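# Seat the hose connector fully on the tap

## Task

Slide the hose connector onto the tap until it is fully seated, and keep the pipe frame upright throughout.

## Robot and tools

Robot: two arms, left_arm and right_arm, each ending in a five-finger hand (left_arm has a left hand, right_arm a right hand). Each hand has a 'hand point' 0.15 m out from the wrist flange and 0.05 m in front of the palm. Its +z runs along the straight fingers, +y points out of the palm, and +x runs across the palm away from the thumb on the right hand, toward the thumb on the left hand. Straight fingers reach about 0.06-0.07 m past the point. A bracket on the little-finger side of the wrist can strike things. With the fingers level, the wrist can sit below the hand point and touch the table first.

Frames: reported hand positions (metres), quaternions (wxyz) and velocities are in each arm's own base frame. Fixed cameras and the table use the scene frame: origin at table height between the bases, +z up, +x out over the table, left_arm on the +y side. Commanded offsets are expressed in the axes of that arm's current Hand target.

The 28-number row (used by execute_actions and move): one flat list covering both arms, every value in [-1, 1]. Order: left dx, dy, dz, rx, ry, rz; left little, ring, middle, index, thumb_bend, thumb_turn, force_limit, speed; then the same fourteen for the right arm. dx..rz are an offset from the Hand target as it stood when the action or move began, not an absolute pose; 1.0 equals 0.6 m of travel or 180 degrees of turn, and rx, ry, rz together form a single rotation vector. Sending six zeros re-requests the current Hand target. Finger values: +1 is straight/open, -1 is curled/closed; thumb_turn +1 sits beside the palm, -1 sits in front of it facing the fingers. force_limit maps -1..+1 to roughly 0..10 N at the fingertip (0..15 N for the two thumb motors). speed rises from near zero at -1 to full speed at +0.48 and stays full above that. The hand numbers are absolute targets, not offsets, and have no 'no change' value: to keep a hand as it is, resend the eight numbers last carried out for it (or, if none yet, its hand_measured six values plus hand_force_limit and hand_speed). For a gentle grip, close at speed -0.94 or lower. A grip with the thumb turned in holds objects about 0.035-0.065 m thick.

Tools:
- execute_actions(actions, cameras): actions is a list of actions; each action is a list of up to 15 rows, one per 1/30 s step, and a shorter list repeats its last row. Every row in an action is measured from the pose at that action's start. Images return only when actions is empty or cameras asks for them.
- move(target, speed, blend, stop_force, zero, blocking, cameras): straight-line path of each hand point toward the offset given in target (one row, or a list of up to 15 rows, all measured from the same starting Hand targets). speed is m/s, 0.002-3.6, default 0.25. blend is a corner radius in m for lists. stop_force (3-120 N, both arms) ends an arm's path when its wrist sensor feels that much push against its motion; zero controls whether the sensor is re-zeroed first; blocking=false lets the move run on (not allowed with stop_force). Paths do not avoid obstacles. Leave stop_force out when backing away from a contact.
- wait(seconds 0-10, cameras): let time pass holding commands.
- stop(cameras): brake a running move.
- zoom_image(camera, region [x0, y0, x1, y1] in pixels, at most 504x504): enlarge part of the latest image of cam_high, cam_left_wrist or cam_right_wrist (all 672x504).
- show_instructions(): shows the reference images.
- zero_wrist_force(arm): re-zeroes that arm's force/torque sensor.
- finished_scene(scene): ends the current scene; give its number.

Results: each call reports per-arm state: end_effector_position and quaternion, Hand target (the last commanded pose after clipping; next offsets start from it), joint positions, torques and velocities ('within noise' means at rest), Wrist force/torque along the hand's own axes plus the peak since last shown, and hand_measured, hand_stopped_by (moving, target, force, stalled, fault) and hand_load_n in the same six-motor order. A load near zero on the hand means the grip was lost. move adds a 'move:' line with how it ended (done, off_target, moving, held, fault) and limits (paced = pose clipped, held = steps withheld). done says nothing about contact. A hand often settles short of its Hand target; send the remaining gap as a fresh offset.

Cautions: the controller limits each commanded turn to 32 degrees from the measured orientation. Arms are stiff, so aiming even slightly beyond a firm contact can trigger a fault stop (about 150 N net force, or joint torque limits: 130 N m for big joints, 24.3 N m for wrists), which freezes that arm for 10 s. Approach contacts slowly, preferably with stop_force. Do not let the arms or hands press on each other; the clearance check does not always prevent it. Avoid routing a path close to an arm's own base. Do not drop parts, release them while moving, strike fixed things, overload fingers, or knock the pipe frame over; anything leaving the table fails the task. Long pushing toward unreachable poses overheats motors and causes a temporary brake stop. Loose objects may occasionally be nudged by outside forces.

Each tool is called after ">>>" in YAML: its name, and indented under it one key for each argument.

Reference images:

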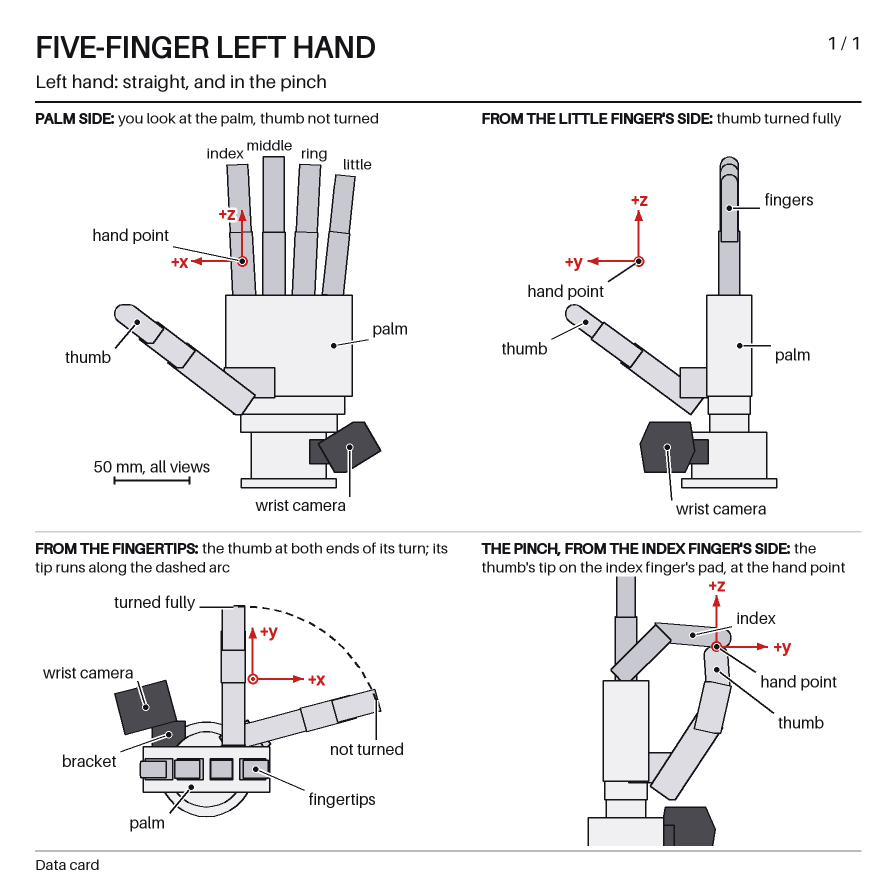

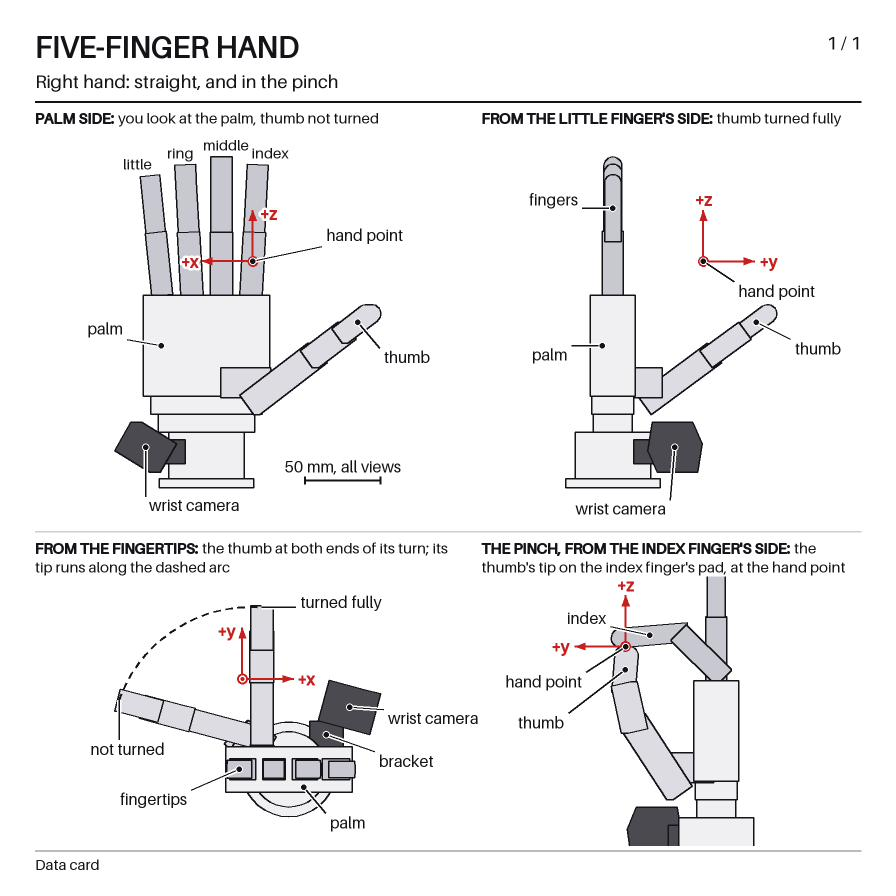

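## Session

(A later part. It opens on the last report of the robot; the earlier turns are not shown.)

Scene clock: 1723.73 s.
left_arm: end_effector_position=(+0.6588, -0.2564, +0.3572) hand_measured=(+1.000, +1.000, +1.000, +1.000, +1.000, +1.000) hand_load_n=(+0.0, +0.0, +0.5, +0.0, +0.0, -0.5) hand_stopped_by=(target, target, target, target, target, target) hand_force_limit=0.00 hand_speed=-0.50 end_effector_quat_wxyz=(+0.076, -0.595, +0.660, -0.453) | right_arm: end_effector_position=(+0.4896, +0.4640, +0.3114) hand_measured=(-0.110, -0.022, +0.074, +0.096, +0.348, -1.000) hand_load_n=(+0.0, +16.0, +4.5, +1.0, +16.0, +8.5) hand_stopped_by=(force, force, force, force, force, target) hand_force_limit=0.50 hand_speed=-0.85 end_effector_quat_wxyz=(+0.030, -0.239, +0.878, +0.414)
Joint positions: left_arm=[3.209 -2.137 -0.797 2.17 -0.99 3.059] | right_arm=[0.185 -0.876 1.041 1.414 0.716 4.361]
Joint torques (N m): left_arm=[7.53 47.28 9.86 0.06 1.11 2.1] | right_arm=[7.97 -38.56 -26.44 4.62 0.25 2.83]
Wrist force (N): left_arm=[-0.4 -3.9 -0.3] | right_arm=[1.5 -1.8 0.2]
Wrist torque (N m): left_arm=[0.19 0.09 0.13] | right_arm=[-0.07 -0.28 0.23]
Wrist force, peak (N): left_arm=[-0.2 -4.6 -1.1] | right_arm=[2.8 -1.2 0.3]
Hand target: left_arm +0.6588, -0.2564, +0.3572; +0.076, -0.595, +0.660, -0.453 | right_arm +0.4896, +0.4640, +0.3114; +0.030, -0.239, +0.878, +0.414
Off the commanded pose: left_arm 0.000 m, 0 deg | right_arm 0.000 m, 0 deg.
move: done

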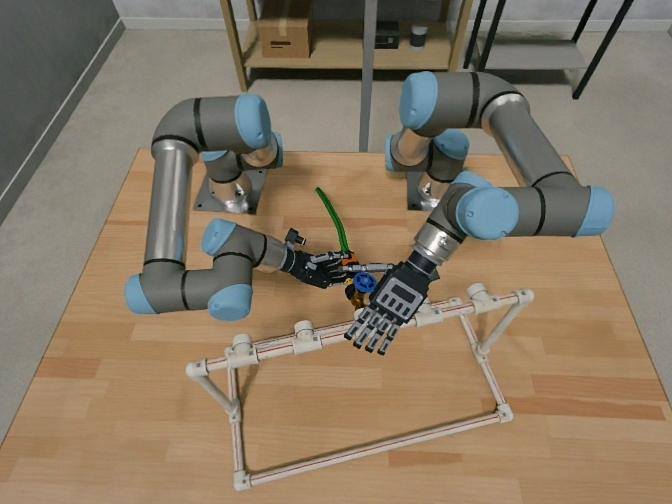

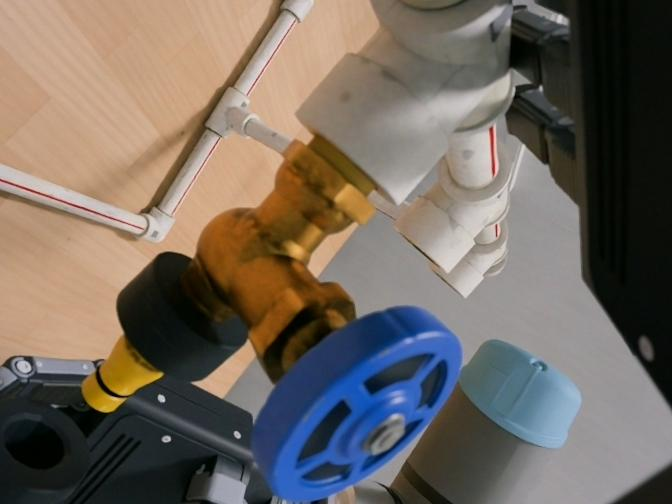

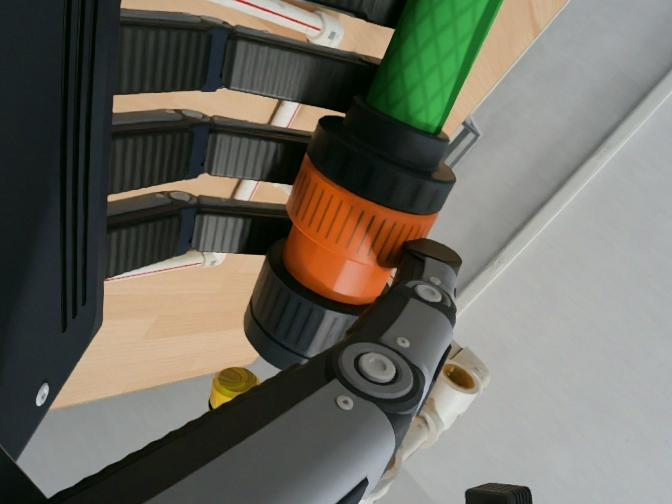

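>>> move:
  target: [0,0,0,0,0,0,1,1,1,1,1,1,0,-0.5,0.058,-0.039,-0.0033,0.0145,-0.0572,-0.0184,-0.52,-0.52,-0.42,-0.42,-0.32,-1,0.5,-0.85]
  speed: 0.1
  cameras: ["cam_left_wrist","cam_high","cam_right_wrist"]

>>> zoom_image:
  camera: "cam_high"
  region: [290, 200, 410, 320]

Scene clock: 1809.83 s.
left_arm: end_effector_position=(+0.6588, -0.2564, +0.3572) hand_measured=(+1.000, +1.000, +1.000, +1.000, +1.000, +1.000) hand_load_n=(+0.0, +0.0, +0.5, +0.0, +0.0, +0.0) hand_stopped_by=(target, target, target, target, target, target) hand_force_limit=0.00 hand_speed=-0.50 end_effector_quat_wxyz=(+0.076, -0.595, +0.660, -0.453) | right_arm: end_effector_position=(+0.4696, +0.4360, +0.2874) hand_measured=(-0.110, -0.022, +0.074, +0.096, +0.348, -1.000) hand_load_n=(+0.0, +15.0, +4.0, +1.5, +16.0, +9.0) hand_stopped_by=(force, force, force, force, force, target) hand_force_limit=0.50 hand_speed=-0.85 end_effector_quat_wxyz=(+0.126, -0.225, +0.874, +0.412)
Joint positions: left_arm=[3.209 -2.137 -0.797 2.17 -0.99 3.059] | right_arm=[0.138 -1.053 1.358 1.045 0.7 4.448]
Joint torques (N m): left_arm=[7.88 46.89 10.89 -0.18 1.26 2.16] | right_arm=[7.81 -27.46 -17.58 1.24 -0.64 -2.76]
Wrist force (N): left_arm=[-0.6 -3.6 -0.3] | right_arm=[1.9 -1.5 0.2]
Wrist torque (N m): left_arm=[0.24 0.12 0.10] | right_arm=[-0.03 -0.27 0.33]
Wrist force, peak (N): left_arm=[0.0 -4.6 -0.7] | right_arm=[2.2 -1.9 0.1]
Hand target: left_arm +0.6588, -0.2564, +0.3572; +0.076, -0.595, +0.660, -0.453 | right_arm +0.4696, +0.4360, +0.2873; +0.126, -0.226, +0.874, +0.412
Off the commanded pose: left_arm 0.000 m, 0 deg | right_arm 0.000 m, 0 deg.
move: done

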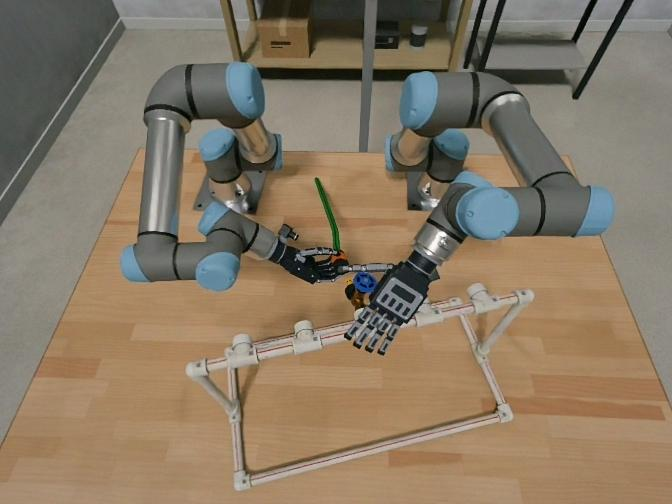

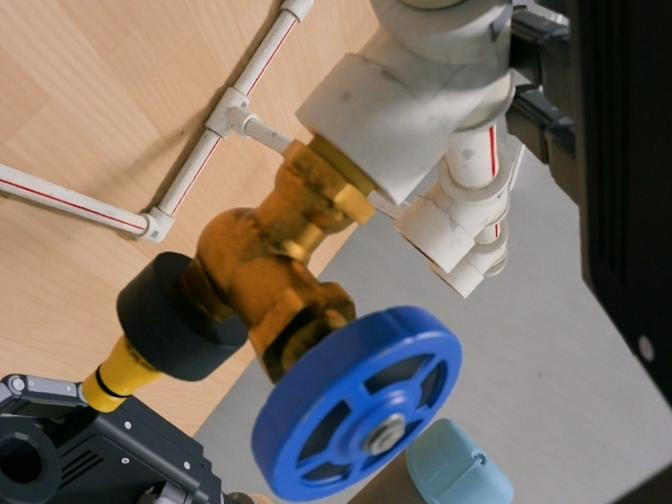

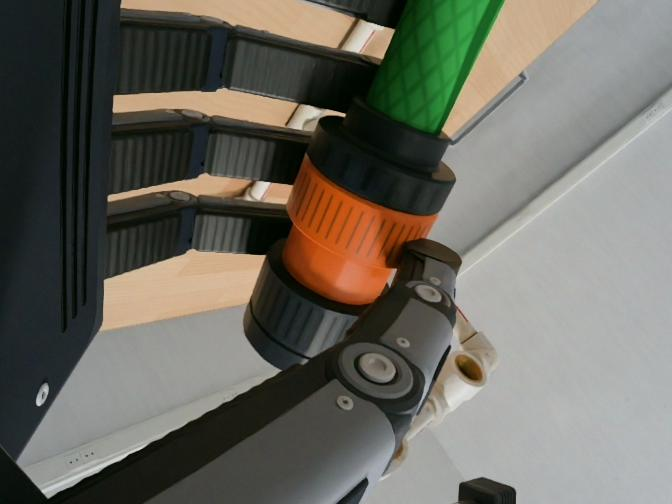

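Scaled by 4.200 from the camera's 672x504 image, which has a finer 960x720 frame.

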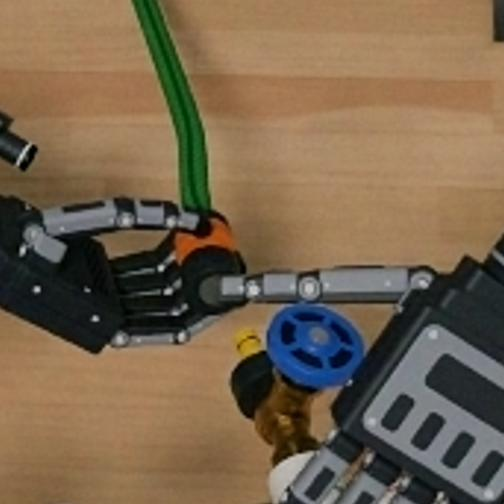

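>>> zoom_image:
  camera: "cam_high"
  region: [325, 245, 385, 305]

Scaled by 8.400 from the camera's 672x504 image, which has a finer 960x720 frame.

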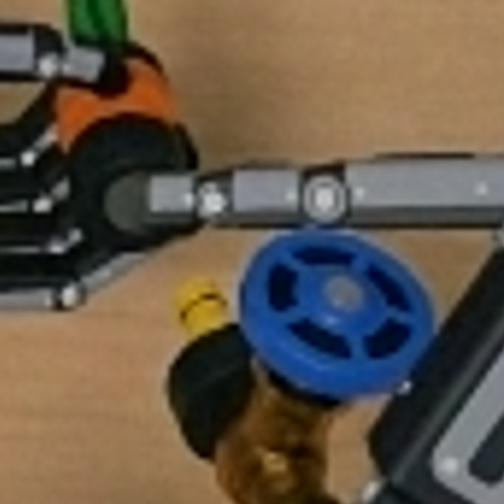

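>>> move:
  target: [0,0,0,0,0,0,1,1,1,1,1,1,0,-0.5,-0.0283,0.0035,0.0077,-0.0158,0.034,-0.008,-0.52,-0.52,-0.42,-0.42,-0.32,-1,0.5,-0.85]
  speed: 0.08
  cameras: ["cam_left_wrist","cam_high","cam_right_wrist"]

>>> zoom_image:
  camera: "cam_high"
  region: [325, 245, 385, 305]

>>> zoom_image:
  camera: "cam_left_wrist"
  region: [0, 330, 170, 504]

Scene clock: 1899.87 s.
left_arm: end_effector_position=(+0.6588, -0.2564, +0.3572) hand_measured=(+1.000, +1.000, +1.000, +1.000, +1.000, +1.000) hand_load_n=(+0.0, +0.0, +0.5, +0.0, +0.0, +0.0) hand_stopped_by=(target, target, target, target, target, target) hand_force_limit=0.00 hand_speed=-0.50 end_effector_quat_wxyz=(+0.076, -0.595, +0.660, -0.453) | right_arm: end_effector_position=(+0.4834, +0.4458, +0.2927) hand_measured=(-0.110, -0.022, +0.074, +0.096, +0.348, -1.000) hand_load_n=(+0.0, +15.5, +4.5, +1.5, +16.0, +9.0) hand_stopped_by=(force, force, force, force, force, target) hand_force_limit=0.50 hand_speed=-0.85 end_effector_quat_wxyz=(+0.079, -0.261, +0.866, +0.419)
Joint positions: left_arm=[3.209 -2.137 -0.797 2.17 -0.99 3.059] | right_arm=[0.149 -0.929 1.182 1.267 0.69 4.299]
Joint torques (N m): left_arm=[7.35 47.22 10.41 -0.49 1.28 1.88] | right_arm=[-5.12 -51.76 -11.72 2.43 0.21 1.85]
Wrist force (N): left_arm=[-0.1 -4.2 -0.8] | right_arm=[1.3 -1.6 0.2]
Wrist torque (N m): left_arm=[0.23 0.10 0.11] | right_arm=[-0.10 -0.23 0.26]
Wrist force, peak (N): left_arm=[-0.3 -4.6 -0.9] | right_arm=[2.1 -1.8 0.3]
Hand target: left_arm +0.6588, -0.2564, +0.3572; +0.076, -0.595, +0.660, -0.453 | right_arm +0.4834, +0.4457, +0.2927; +0.079, -0.261, +0.866, +0.419
Off the commanded pose: left_arm 0.000 m, 0 deg | right_arm 0.000 m, 0 deg.
move: done

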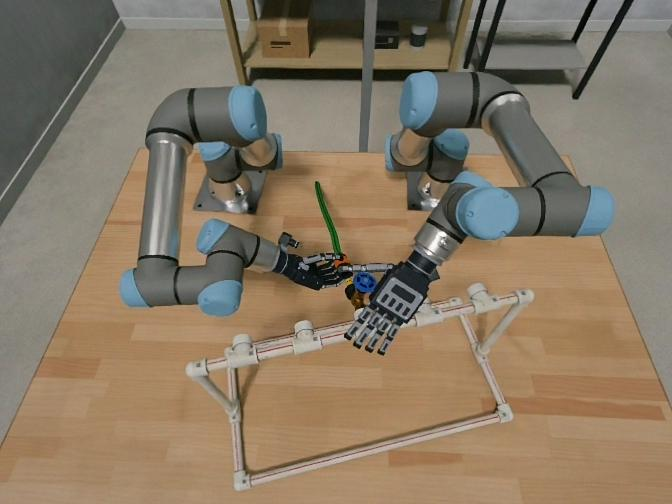

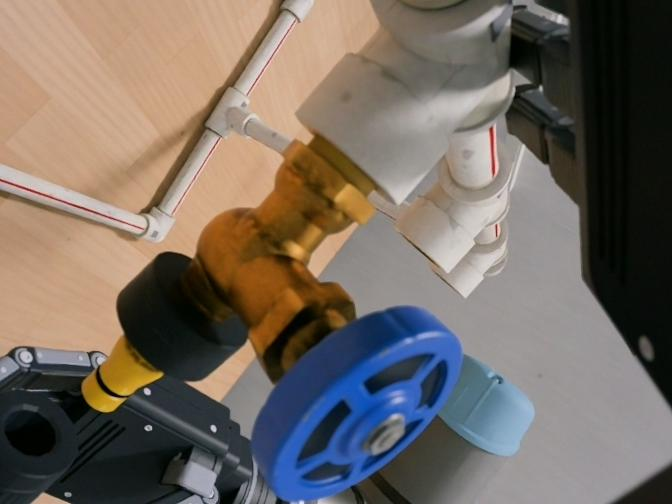

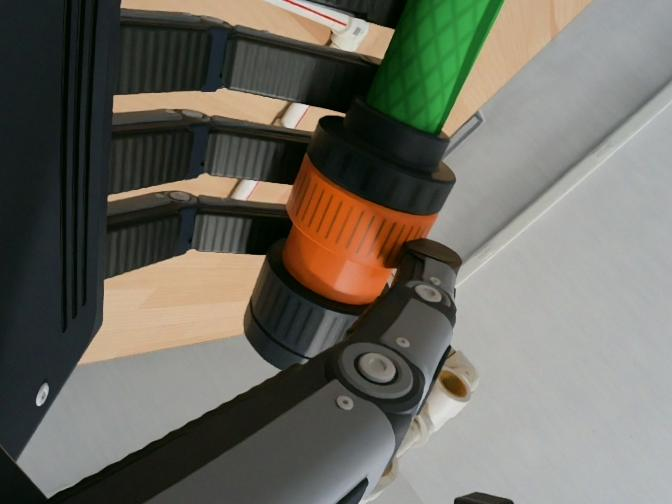

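Scaled by 8.400 from the camera's 672x504 image, which has a finer 960x720 frame.

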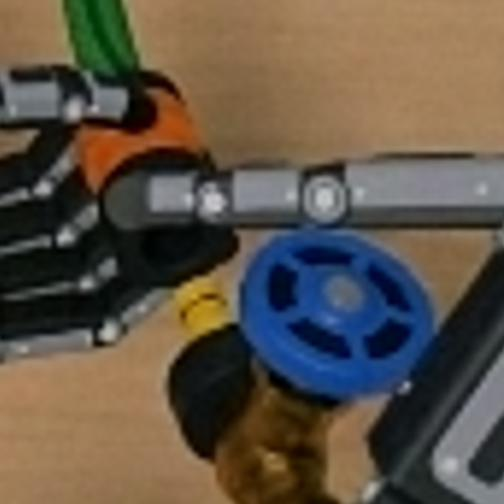

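Scaled by 2.897 from the camera's 672x504 image, which has a finer 960x720 frame.

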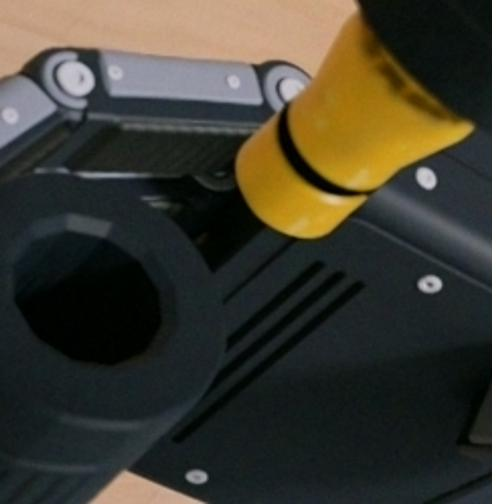

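>>> move:
  target: [0,0,0,0,0,0,1,1,1,1,1,1,0,-0.5,-0.0238,0.0042,-0.005,0,0,0,-0.52,-0.52,-0.42,-0.42,-0.32,-1,0.5,-0.85]
  speed: 0.04
  stop_force: 8
  cameras: ["cam_left_wrist","cam_high"]

>>> zoom_image:
  camera: "cam_high"
  region: [325, 245, 385, 305]

>>> zoom_image:
  camera: "cam_left_wrist"
  region: [0, 330, 170, 504]

Scene clock: 1937.00 s.
left_arm: end_effector_position=(+0.6588, -0.2564, +0.3572) hand_measured=(+1.000, +1.000, +1.000, +1.000, +1.000, +1.000) hand_load_n=(+0.0, +0.0, +0.5, +0.0, +0.0, +0.0) hand_stopped_by=(target, target, target, target, target, target) hand_force_limit=0.00 hand_speed=-0.50 end_effector_quat_wxyz=(+0.076, -0.595, +0.660, -0.453) | right_arm: end_effector_position=(+0.4945, +0.4502, +0.3014) hand_measured=(-0.110, -0.022, +0.074, +0.096, +0.348, -1.000) hand_load_n=(+0.0, +15.5, +4.5, +1.5, +15.5, +9.0) hand_stopped_by=(force, force, force, force, force, target) hand_force_limit=0.50 hand_speed=-0.85 end_effector_quat_wxyz=(+0.079, -0.261, +0.866, +0.419)
Joint positions: left_arm=[3.209 -2.137 -0.797 2.17 -0.99 3.059] | right_arm=[0.154 -0.903 1.115 1.303 0.69 4.307]
Joint torques (N m): left_arm=[7.12 47.16 10.2 -0.4 1.34 1.95] | right_arm=[-4.25 -55.44 -5.25 0.35 -0.34 -2.59]
Wrist force (N): left_arm=[-0.2 -4.4 -0.8] | right_arm=[1.2 -1.6 -0.1]
Wrist torque (N m): left_arm=[0.19 0.12 0.11] | right_arm=[-0.10 -0.22 0.25]
Wrist force, peak (N): left_arm=[0.0 -4.8 -0.8] | right_arm=[1.7 -2.3 0.4]
Hand target: left_arm +0.6588, -0.2564, +0.3572; +0.076, -0.595, +0.660, -0.453 | right_arm +0.4945, +0.4502, +0.3014; +0.079, -0.261, +0.866, +0.419
Off the commanded pose: left_arm 0.000 m, 0 deg | right_arm 0.000 m, 0 deg.
move: done
Images, in order (width x height): cam_high 672x504, cam_left_wrist 672x504.

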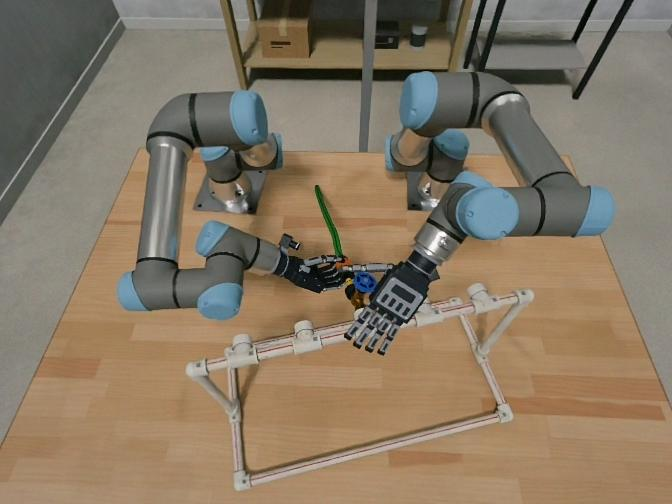

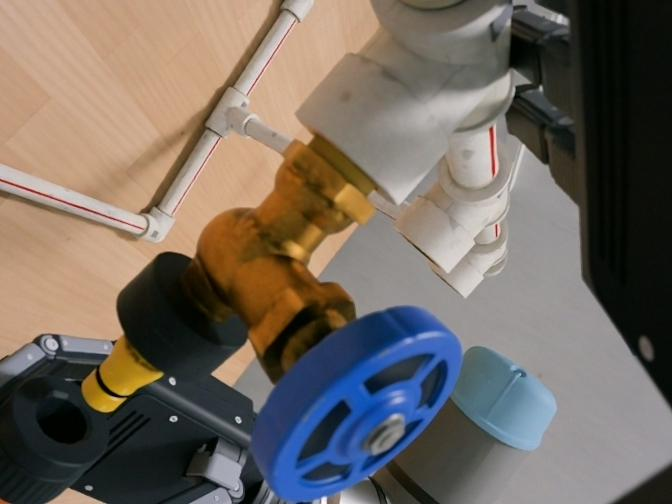

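Scaled by 8.400 from the camera's 672x504 image, which has a finer 960x720 frame.

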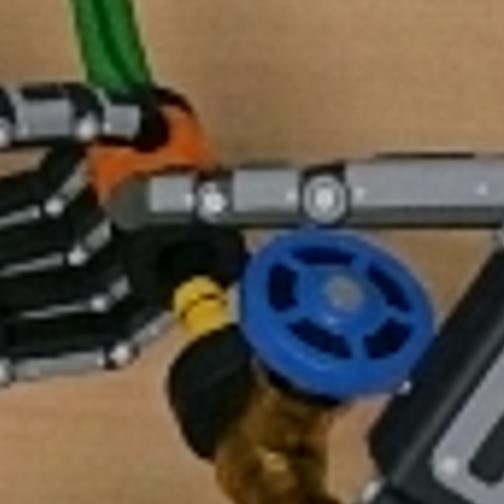

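Scaled by 2.897 from the camera's 672x504 image, which has a finer 960x720 frame.

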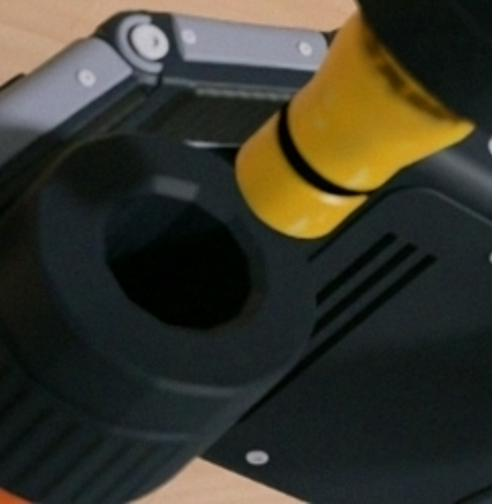

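>>> move:
  target: [0,0,0,0,0,0,1,1,1,1,1,1,0,-0.5,-0.0148,0.0028,-0.0082,0,0,0,-0.52,-0.52,-0.42,-0.42,-0.32,-1,0.5,-0.85]
  speed: 0.03
  stop_force: 6
  cameras: ["cam_left_wrist","cam_high"]

>>> zoom_image:
  camera: "cam_left_wrist"
  region: [0, 330, 170, 504]

>>> zoom_image:
  camera: "cam_high"
  region: [325, 245, 385, 305]

Scene clock: 1954.97 s.
left_arm: end_effector_position=(+0.6588, -0.2564, +0.3572) hand_measured=(+1.000, +1.000, +1.000, +1.000, +1.000, +1.000) hand_load_n=(+0.0, +0.0, +0.5, +0.0, +0.0, -0.5) hand_stopped_by=(target, target, target, target, target, target) hand_force_limit=0.00 hand_speed=-0.50 end_effector_quat_wxyz=(+0.076, -0.595, +0.660, -0.453) | right_arm: end_effector_position=(+0.5016, +0.4507, +0.3089) hand_measured=(-0.110, -0.022, +0.074, +0.096, +0.348, -1.000) hand_load_n=(+0.0, +15.5, +4.0, +1.5, +16.0, +8.5) hand_stopped_by=(force, force, force, force, force, target) hand_force_limit=0.50 hand_speed=-0.85 end_effector_quat_wxyz=(+0.079, -0.261, +0.866, +0.419)
Joint positions: left_arm=[3.209 -2.137 -0.797 2.17 -0.99 3.059] | right_arm=[0.153 -0.889 1.072 1.333 0.69 4.305]
Joint torques (N m): left_arm=[7.5 46.94 9.98 -0.67 1.24 2] | right_arm=[1.28 -55.25 -4.9 0.23 -1.66 -0.99]
Wrist force (N): left_arm=[-0.3 -4.2 -0.6] | right_arm=[1.5 -1.3 0.1]
Wrist torque (N m): left_arm=[0.20 0.11 0.12] | right_arm=[-0.04 -0.24 0.33]
Wrist force, peak (N): left_arm=[-0.2 -4.7 -0.8] | right_arm=[1.7 -2.2 0.4]
Hand target: left_arm +0.6588, -0.2564, +0.3572; +0.076, -0.595, +0.660, -0.453 | right_arm +0.5016, +0.4507, +0.3089; +0.079, -0.261, +0.866, +0.419
Off the commanded pose: left_arm 0.000 m, 0 deg | right_arm 0.000 m, 0 deg.
move: done
Images, in order (width x height): cam_high 672x504, cam_left_wrist 672x504.

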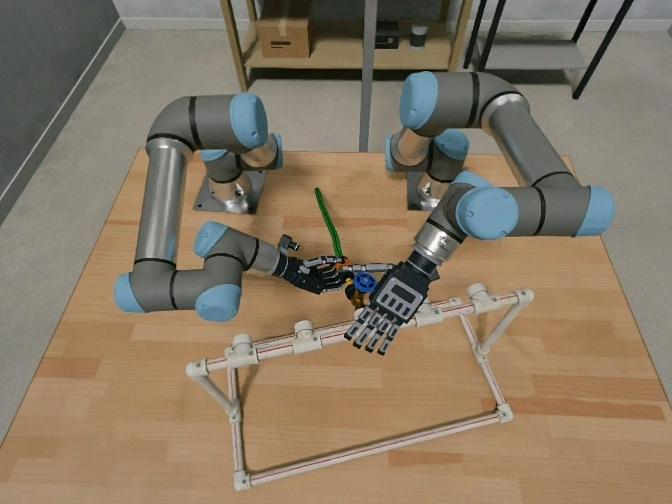

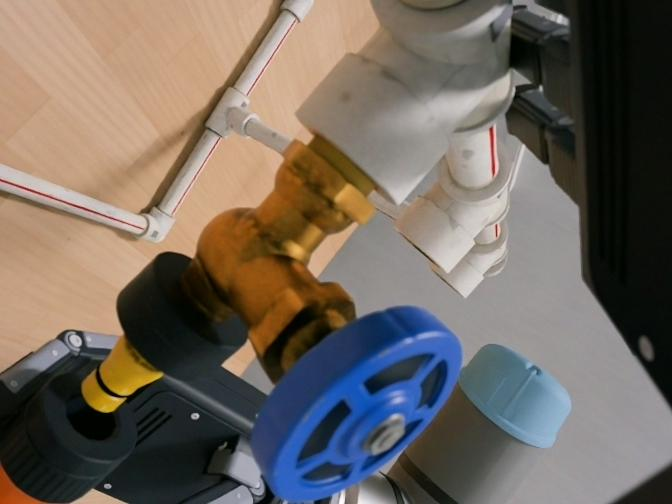

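Scaled by 2.897 from the camera's 672x504 image, which has a finer 960x720 frame.

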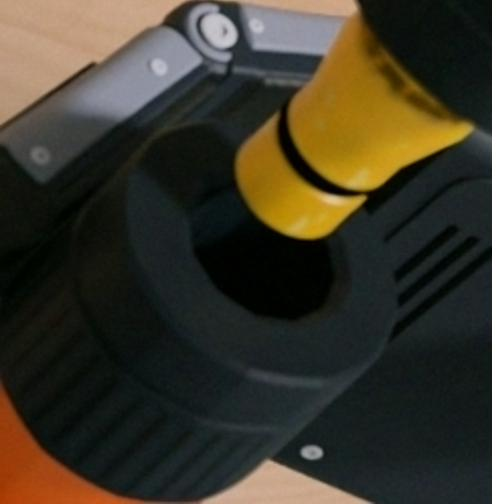

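Scaled by 8.400 from the camera's 672x504 image, which has a finer 960x720 frame.

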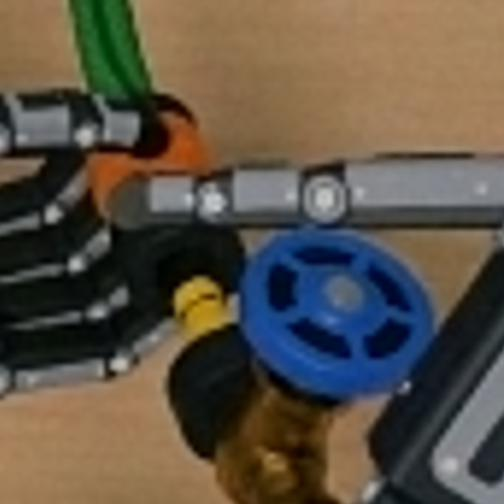

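>>> move:
  target: [0,0,0,0,0,0,1,1,1,1,1,1,0,-0.5,-0.0196,-0.0002,0.0012,0,0,0,-0.52,-0.52,-0.42,-0.42,-0.32,-1,0.5,-0.85]
  speed: 0.02
  stop_force: 10
  cameras: ["cam_left_wrist","cam_high","cam_right_wrist"]

>>> zoom_image:
  camera: "cam_left_wrist"
  region: [0, 330, 170, 504]

Scene clock: 1984.80 s.
left_arm: end_effector_position=(+0.6588, -0.2564, +0.3572) hand_measured=(+1.000, +1.000, +1.000, +1.000, +1.000, +1.000) hand_load_n=(+0.0, +0.0, +0.0, +0.0, +0.0, +0.0) hand_stopped_by=(target, target, target, target, target, target) hand_force_limit=0.00 hand_speed=-0.50 end_effector_quat_wxyz=(+0.076, -0.595, +0.660, -0.453) | right_arm: end_effector_position=(+0.5116, +0.4558, +0.3125) hand_measured=(-0.110, -0.022, +0.074, +0.096, +0.348, -1.000) hand_load_n=(+0.0, +15.0, +6.0, +5.5, +13.5, +10.0) hand_stopped_by=(force, force, force, force, force, target) hand_force_limit=0.50 hand_speed=-0.85 end_effector_quat_wxyz=(+0.079, -0.261, +0.866, +0.419)
Joint positions: left_arm=[3.209 -2.137 -0.797 2.17 -0.99 3.059] | right_arm=[0.159 -0.86 1.012 1.357 0.69 4.315]
Joint torques (N m): left_arm=[7.3 47.66 11.92 -0.84 1.3 2.01] | right_arm=[-4.58 -58.66 -5.69 1.12 -3.07 -3.15]
Wrist force (N): left_arm=[-0.2 -1.6 -0.5] | right_arm=[0.9 -8.3 2.5]
Wrist torque (N m): left_arm=[0.17 0.10 0.08] | right_arm=[-0.30 -0.22 0.28]
Wrist force, peak (N): left_arm=[-0.5 -5.5 -0.3] | right_arm=[3.9 -8.5 3.4]
Hand target: left_arm +0.6588, -0.2564, +0.3572; +0.076, -0.595, +0.660, -0.453 | right_arm +0.5116, +0.4558, +0.3125; +0.079, -0.261, +0.866, +0.419
Off the commanded pose: left_arm 0.000 m, 0 deg | right_arm 0.000 m, 0 deg.
move: done

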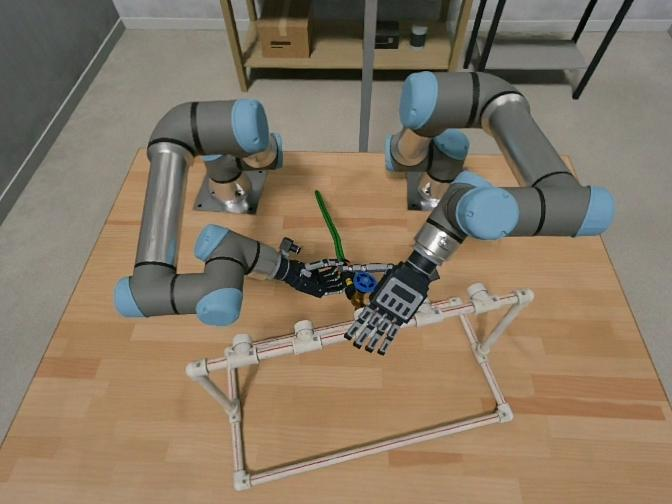

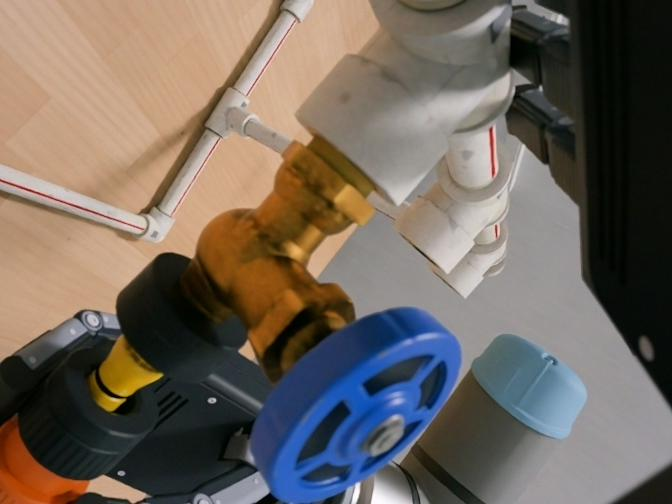

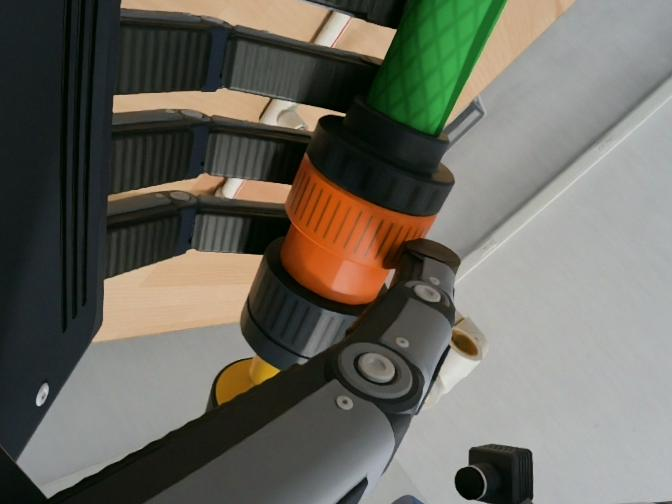

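Scaled by 2.897 from the camera's 672x504 image, which has a finer 960x720 frame.

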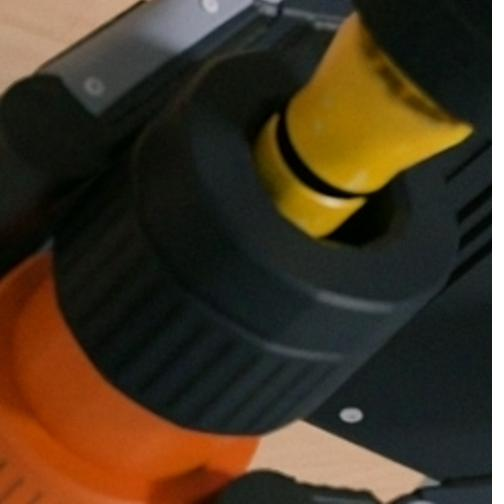

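>>> move:
  target: [0,0,0,0,0,0,1,1,1,1,1,1,0,-0.5,-0.0099,-0.0047,-0.0011,0,0,0,-0.52,-0.52,-0.42,-0.42,-0.32,-1,0.5,-0.85]
  speed: 0.015
  stop_force: 15
  cameras: ["cam_left_wrist"]

>>> zoom_image:
  camera: "cam_left_wrist"
  region: [0, 330, 170, 504]

Scene clock: 2000.03 s.
left_arm: end_effector_position=(+0.6588, -0.2564, +0.3572) hand_measured=(+1.000, +1.000, +1.000, +1.000, +1.000, +1.000) hand_load_n=(-0.5, +0.0, +0.0, +0.0, +0.0, +0.0) hand_stopped_by=(target, target, target, target, target, target) hand_force_limit=0.00 hand_speed=-0.50 end_effector_quat_wxyz=(+0.076, -0.595, +0.660, -0.453) | right_arm: end_effector_position=(+0.5182, +0.4561, +0.3131) hand_measured=(-0.110, -0.022, +0.074, +0.096, +0.348, -1.000) hand_load_n=(+0.0, +15.0, +4.5, +1.5, +15.5, +7.5) hand_stopped_by=(force, force, force, force, force, target) hand_force_limit=0.50 hand_speed=-0.85 end_effector_quat_wxyz=(+0.079, -0.261, +0.866, +0.419)
Joint positions: left_arm=[3.209 -2.137 -0.797 2.17 -0.99 3.059] | right_arm=[0.158 -0.843 0.98 1.372 0.69 4.313]
Joint torques (N m): left_arm=[7.03 46.84 15.8 -0.89 1.26 1.92] | right_arm=[1.09 -57.85 -5.14 0.35 -0.7 -0.96]
Wrist force (N): left_arm=[-0.3 -1.8 -0.4] | right_arm=[1.3 -2.0 0.6]
Wrist torque (N m): left_arm=[0.15 0.11 0.08] | right_arm=[-0.11 -0.20 0.30]
Wrist force, peak (N): left_arm=[-0.2 -2.5 -0.8] | right_arm=[0.8 -8.8 2.5]
Hand target: left_arm +0.6588, -0.2564, +0.3572; +0.076, -0.595, +0.660, -0.453 | right_arm +0.5181, +0.4561, +0.3131; +0.079, -0.261, +0.866, +0.419
Off the commanded pose: left_arm 0.000 m, 0 deg | right_arm 0.000 m, 0 deg.
move: done
Images, in order (width x height): cam_left_wrist 672x504.

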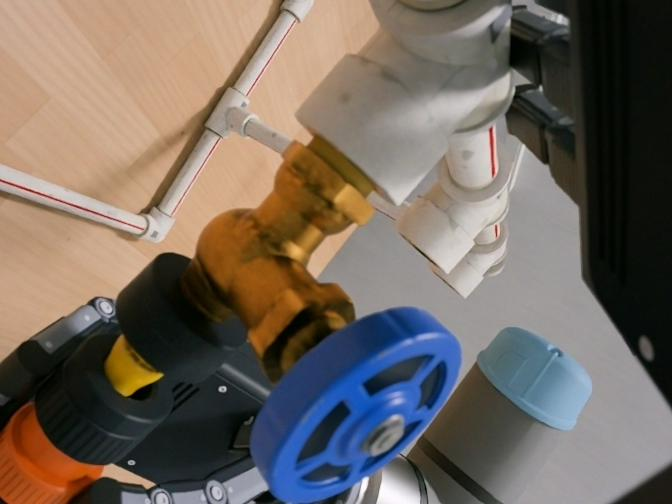

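Scaled by 2.897 from the camera's 672x504 image, which has a finer 960x720 frame.

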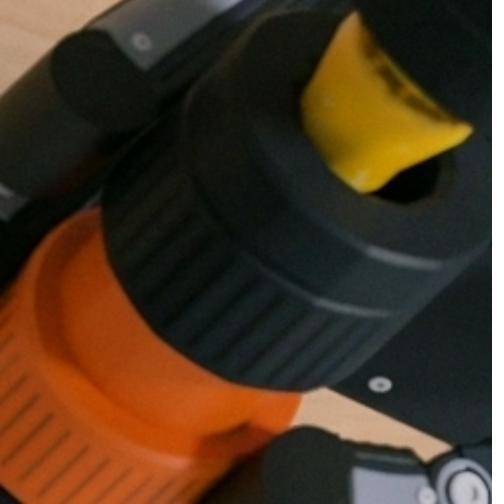

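>>> move:
  target: [0,0,0,0,0,0,1,1,1,1,1,1,0,-0.5,-0.0115,-0.0035,-0.0013,0,0,0,-0.52,-0.52,-0.42,-0.42,-0.32,-1,0.5,-0.85]
  speed: 0.015
  stop_force: 25
  cameras: ["cam_left_wrist","cam_right_wrist"]

>>> zoom_image:
  camera: "cam_left_wrist"
  region: [0, 330, 170, 504]

Scene clock: 2007.80 s.
left_arm: end_effector_position=(+0.6588, -0.2564, +0.3572) hand_measured=(+1.000, +1.000, +1.000, +1.000, +1.000, +1.000) hand_load_n=(+0.0, +0.0, +0.0, +0.0, +0.0, +0.0) hand_stopped_by=(target, target, target, target, target, target) hand_force_limit=0.00 hand_speed=-0.50 end_effector_quat_wxyz=(+0.076, -0.595, +0.660, -0.453) | right_arm: end_effector_position=(+0.5252, +0.4571, +0.3146) hand_measured=(-0.110, -0.022, +0.074, +0.098, +0.348, -1.000) hand_load_n=(+0.0, +12.0, +5.5, +7.5, +16.0, +8.5) hand_stopped_by=(force, force, force, force, force, target) hand_force_limit=0.50 hand_speed=-0.85 end_effector_quat_wxyz=(+0.079, -0.261, +0.866, +0.419)
Joint positions: left_arm=[3.209 -2.137 -0.797 2.17 -0.99 3.059] | right_arm=[0.157 -0.823 0.942 1.391 0.69 4.312]
Joint torques (N m): left_arm=[6.46 46.28 20.24 -1.27 1.07 1.86] | right_arm=[-11.07 -60.45 -6.24 0.61 -2.54 -2.35]
Wrist force (N): left_arm=[0.1 -2.9 0.3] | right_arm=[2.2 -0.6 5.7]
Wrist torque (N m): left_arm=[0.12 0.14 0.12] | right_arm=[-0.05 -0.09 0.30]
Wrist force, peak (N): left_arm=[0.3 -3.4 0.2] | right_arm=[5.4 -1.2 6.5]
Hand target: left_arm +0.6588, -0.2564, +0.3572; +0.076, -0.595, +0.660, -0.453 | right_arm +0.5252, +0.4571, +0.3146; +0.079, -0.261, +0.866, +0.419
Off the commanded pose: left_arm 0.000 m, 0 deg | right_arm 0.000 m, 0 deg.
move: done
Images, in order (width x height): cam_left_wrist 672x504, cam_right_wrist 672x504.

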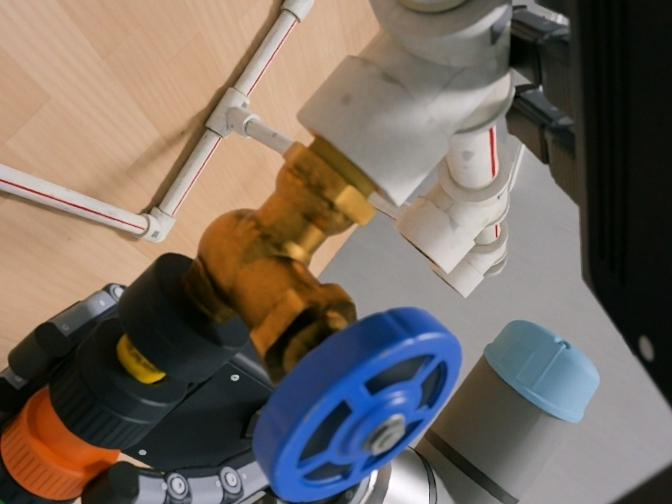

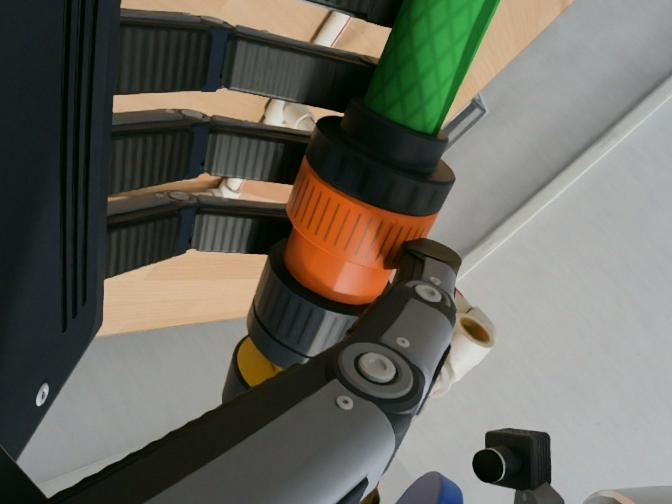

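Scaled by 2.897 from the camera's 672x504 image, which has a finer 960x720 frame.

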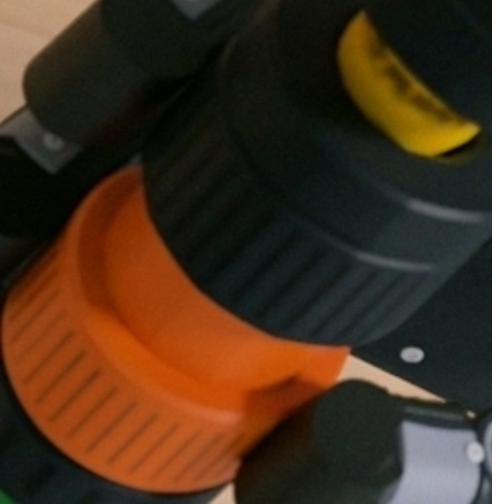

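>>> move:
  target: [0,0,0,0,0,0,1,1,1,1,1,1,0,-0.5,-0.0099,-0.001,-0.0011,0,0,0,-0.52,-0.52,-0.42,-0.42,-0.32,-1,0.5,-0.85]
  speed: 0.015
  stop_force: 35
  cameras: ["cam_left_wrist","cam_right_wrist"]

>>> zoom_image:
  camera: "cam_left_wrist"
  region: [0, 250, 250, 504]

Scene clock: 2013.83 s.
left_arm: end_effector_position=(+0.6588, -0.2564, +0.3572) hand_measured=(+1.000, +1.000, +1.000, +1.000, +1.000, +1.000) hand_load_n=(+0.0, +0.0, +2.5, +0.0, +0.0, +0.0) hand_stopped_by=(target, target, target, target, target, target) hand_force_limit=0.00 hand_speed=-0.50 end_effector_quat_wxyz=(+0.076, -0.595, +0.660, -0.453) | right_arm: end_effector_position=(+0.5306, +0.4586, +0.3168) hand_measured=(-0.110, -0.022, +0.074, +0.098, +0.348, -1.000) hand_load_n=(+3.0, +18.5, +7.0, +4.5, +16.0, -2.5) hand_stopped_by=(force, force, force, force, force, target) hand_force_limit=0.50 hand_speed=-0.85 end_effector_quat_wxyz=(+0.079, -0.261, +0.866, +0.419)
Joint positions: left_arm=[3.209 -2.137 -0.797 2.17 -0.99 3.059] | right_arm=[0.158 -0.807 0.909 1.407 0.69 4.314]
Joint torques (N m): left_arm=[-13.59 28.05 1.65 -6.56 0.01 1.89] | right_arm=[1.1 -64.68 -12.94 0.53 -6.54 -0.75]
Wrist force (N): left_arm=[1.6 -25.7 1.3] | right_arm=[20.9 -7.1 10.1]
Wrist torque (N m): left_arm=[0.55 0.23 0.62] | right_arm=[-0.21 -0.29 -0.10]
Wrist force, peak (N): left_arm=[-6.0 -35.0 10.0] | right_arm=[35.1 -2.2 13.3]
Hand target: left_arm +0.6588, -0.2564, +0.3572; +0.076, -0.595, +0.660, -0.453 | right_arm +0.5306, +0.4586, +0.3168; +0.079, -0.261, +0.866, +0.419
Off the commanded pose: left_arm 0.000 m, 0 deg | right_arm 0.000 m, 0 deg.
move: done
Images, in order (width x height): cam_left_wrist 672x504, cam_right_wrist 672x504.

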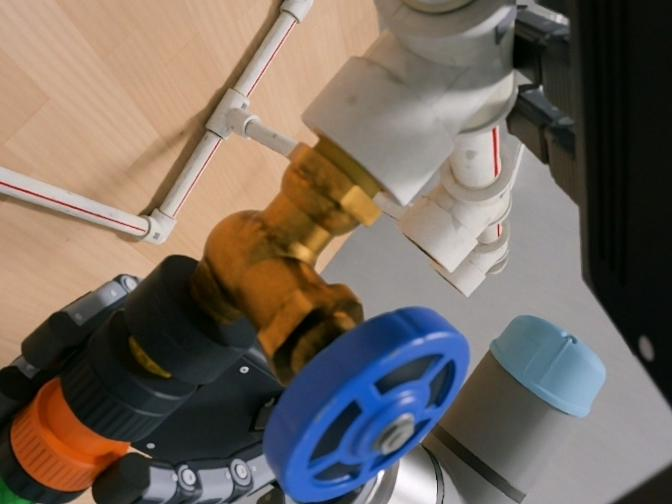

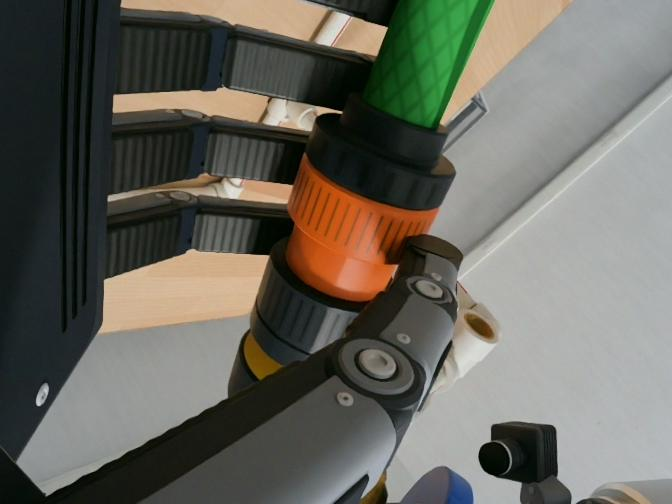

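Scaled by 1.984 from the camera's 672x504 image, which has a finer 960x720 frame.

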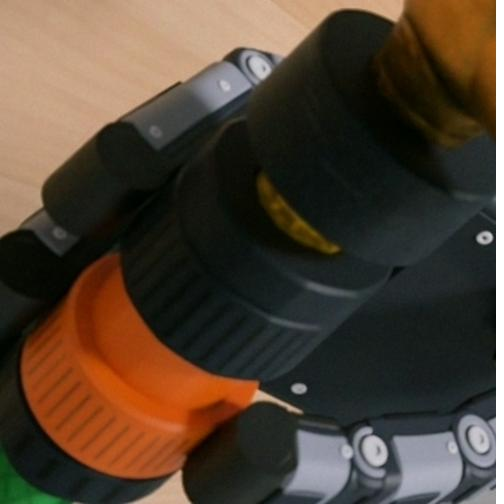

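>>> move:
  target: [0,0,0,0,0,0,1,1,1,1,1,1,0,-0.5,-0.0083,-0.0007,-0.0009,0,0,0,-0.52,-0.52,-0.42,-0.42,-0.32,-1,0.5,-0.85]
  speed: 0.015
  stop_force: 35
  cameras: ["cam_left_wrist","cam_right_wrist"]

>>> zoom_image:
  camera: "cam_left_wrist"
  region: [0, 250, 250, 504]

Scene clock: 2020.23 s.
left_arm: end_effector_position=(+0.6588, -0.2564, +0.3572) hand_measured=(+1.000, +1.000, +1.000, +1.000, +1.000, +1.000) hand_load_n=(+0.0, +0.0, +3.0, +0.0, +0.0, +0.0) hand_stopped_by=(target, target, target, target, target, target) hand_force_limit=0.00 hand_speed=-0.50 end_effector_quat_wxyz=(+0.076, -0.595, +0.660, -0.453) | right_arm: end_effector_position=(+0.5351, +0.4599, +0.3186) hand_measured=(-0.110, -0.022, +0.074, +0.098, +0.348, -1.000) hand_load_n=(+4.0, +19.5, +8.5, +5.5, +16.0, -3.0) hand_stopped_by=(force, force, force, force, force, target) hand_force_limit=0.50 hand_speed=-0.85 end_effector_quat_wxyz=(+0.079, -0.261, +0.866, +0.419)
Joint positions: left_arm=[3.209 -2.137 -0.797 2.17 -0.99 3.059] | right_arm=[0.159 -0.793 0.879 1.421 0.69 4.316]
Joint torques (N m): left_arm=[-13.84 27.9 3.55 -9.14 1.61 2.05] | right_arm=[-11.43 -67.27 -12.96 0.35 -4.28 1.1]
Wrist force (N): left_arm=[2.9 -33.1 3.4] | right_arm=[25.6 -4.3 15.6]
Wrist torque (N m): left_arm=[0.65 0.33 0.82] | right_arm=[-0.13 -0.34 -0.07]
Wrist force, peak (N): left_arm=[-0.5 -37.4 4.3] | right_arm=[32.4 -4.4 14.5]
Hand target: left_arm +0.6588, -0.2564, +0.3572; +0.076, -0.595, +0.660, -0.453 | right_arm +0.5351, +0.4599, +0.3186; +0.079, -0.261, +0.866, +0.419
Off the commanded pose: left_arm 0.000 m, 0 deg | right_arm 0.000 m, 0 deg.
move: done
Images, in order (width x height): cam_left_wrist 672x504, cam_right_wrist 672x504.

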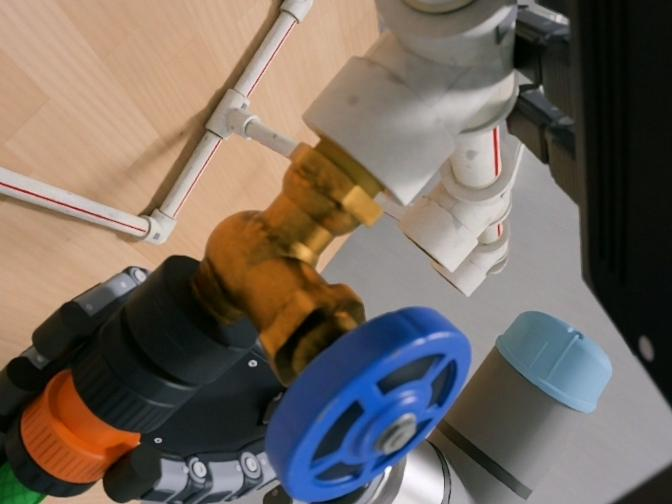

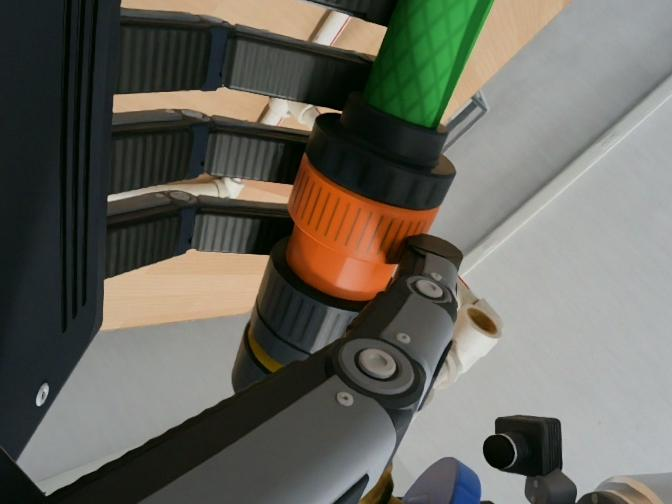

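Scaled by 1.984 from the camera's 672x504 image, which has a finer 960x720 frame.

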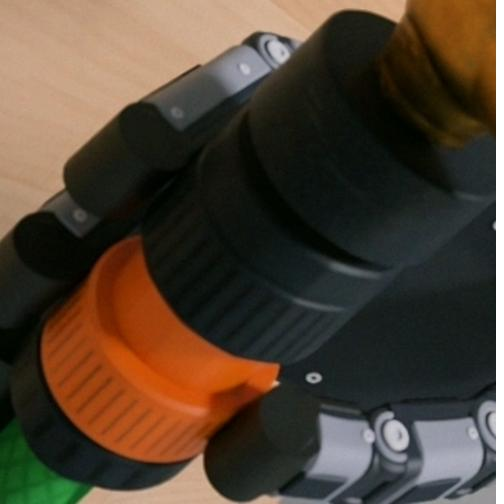

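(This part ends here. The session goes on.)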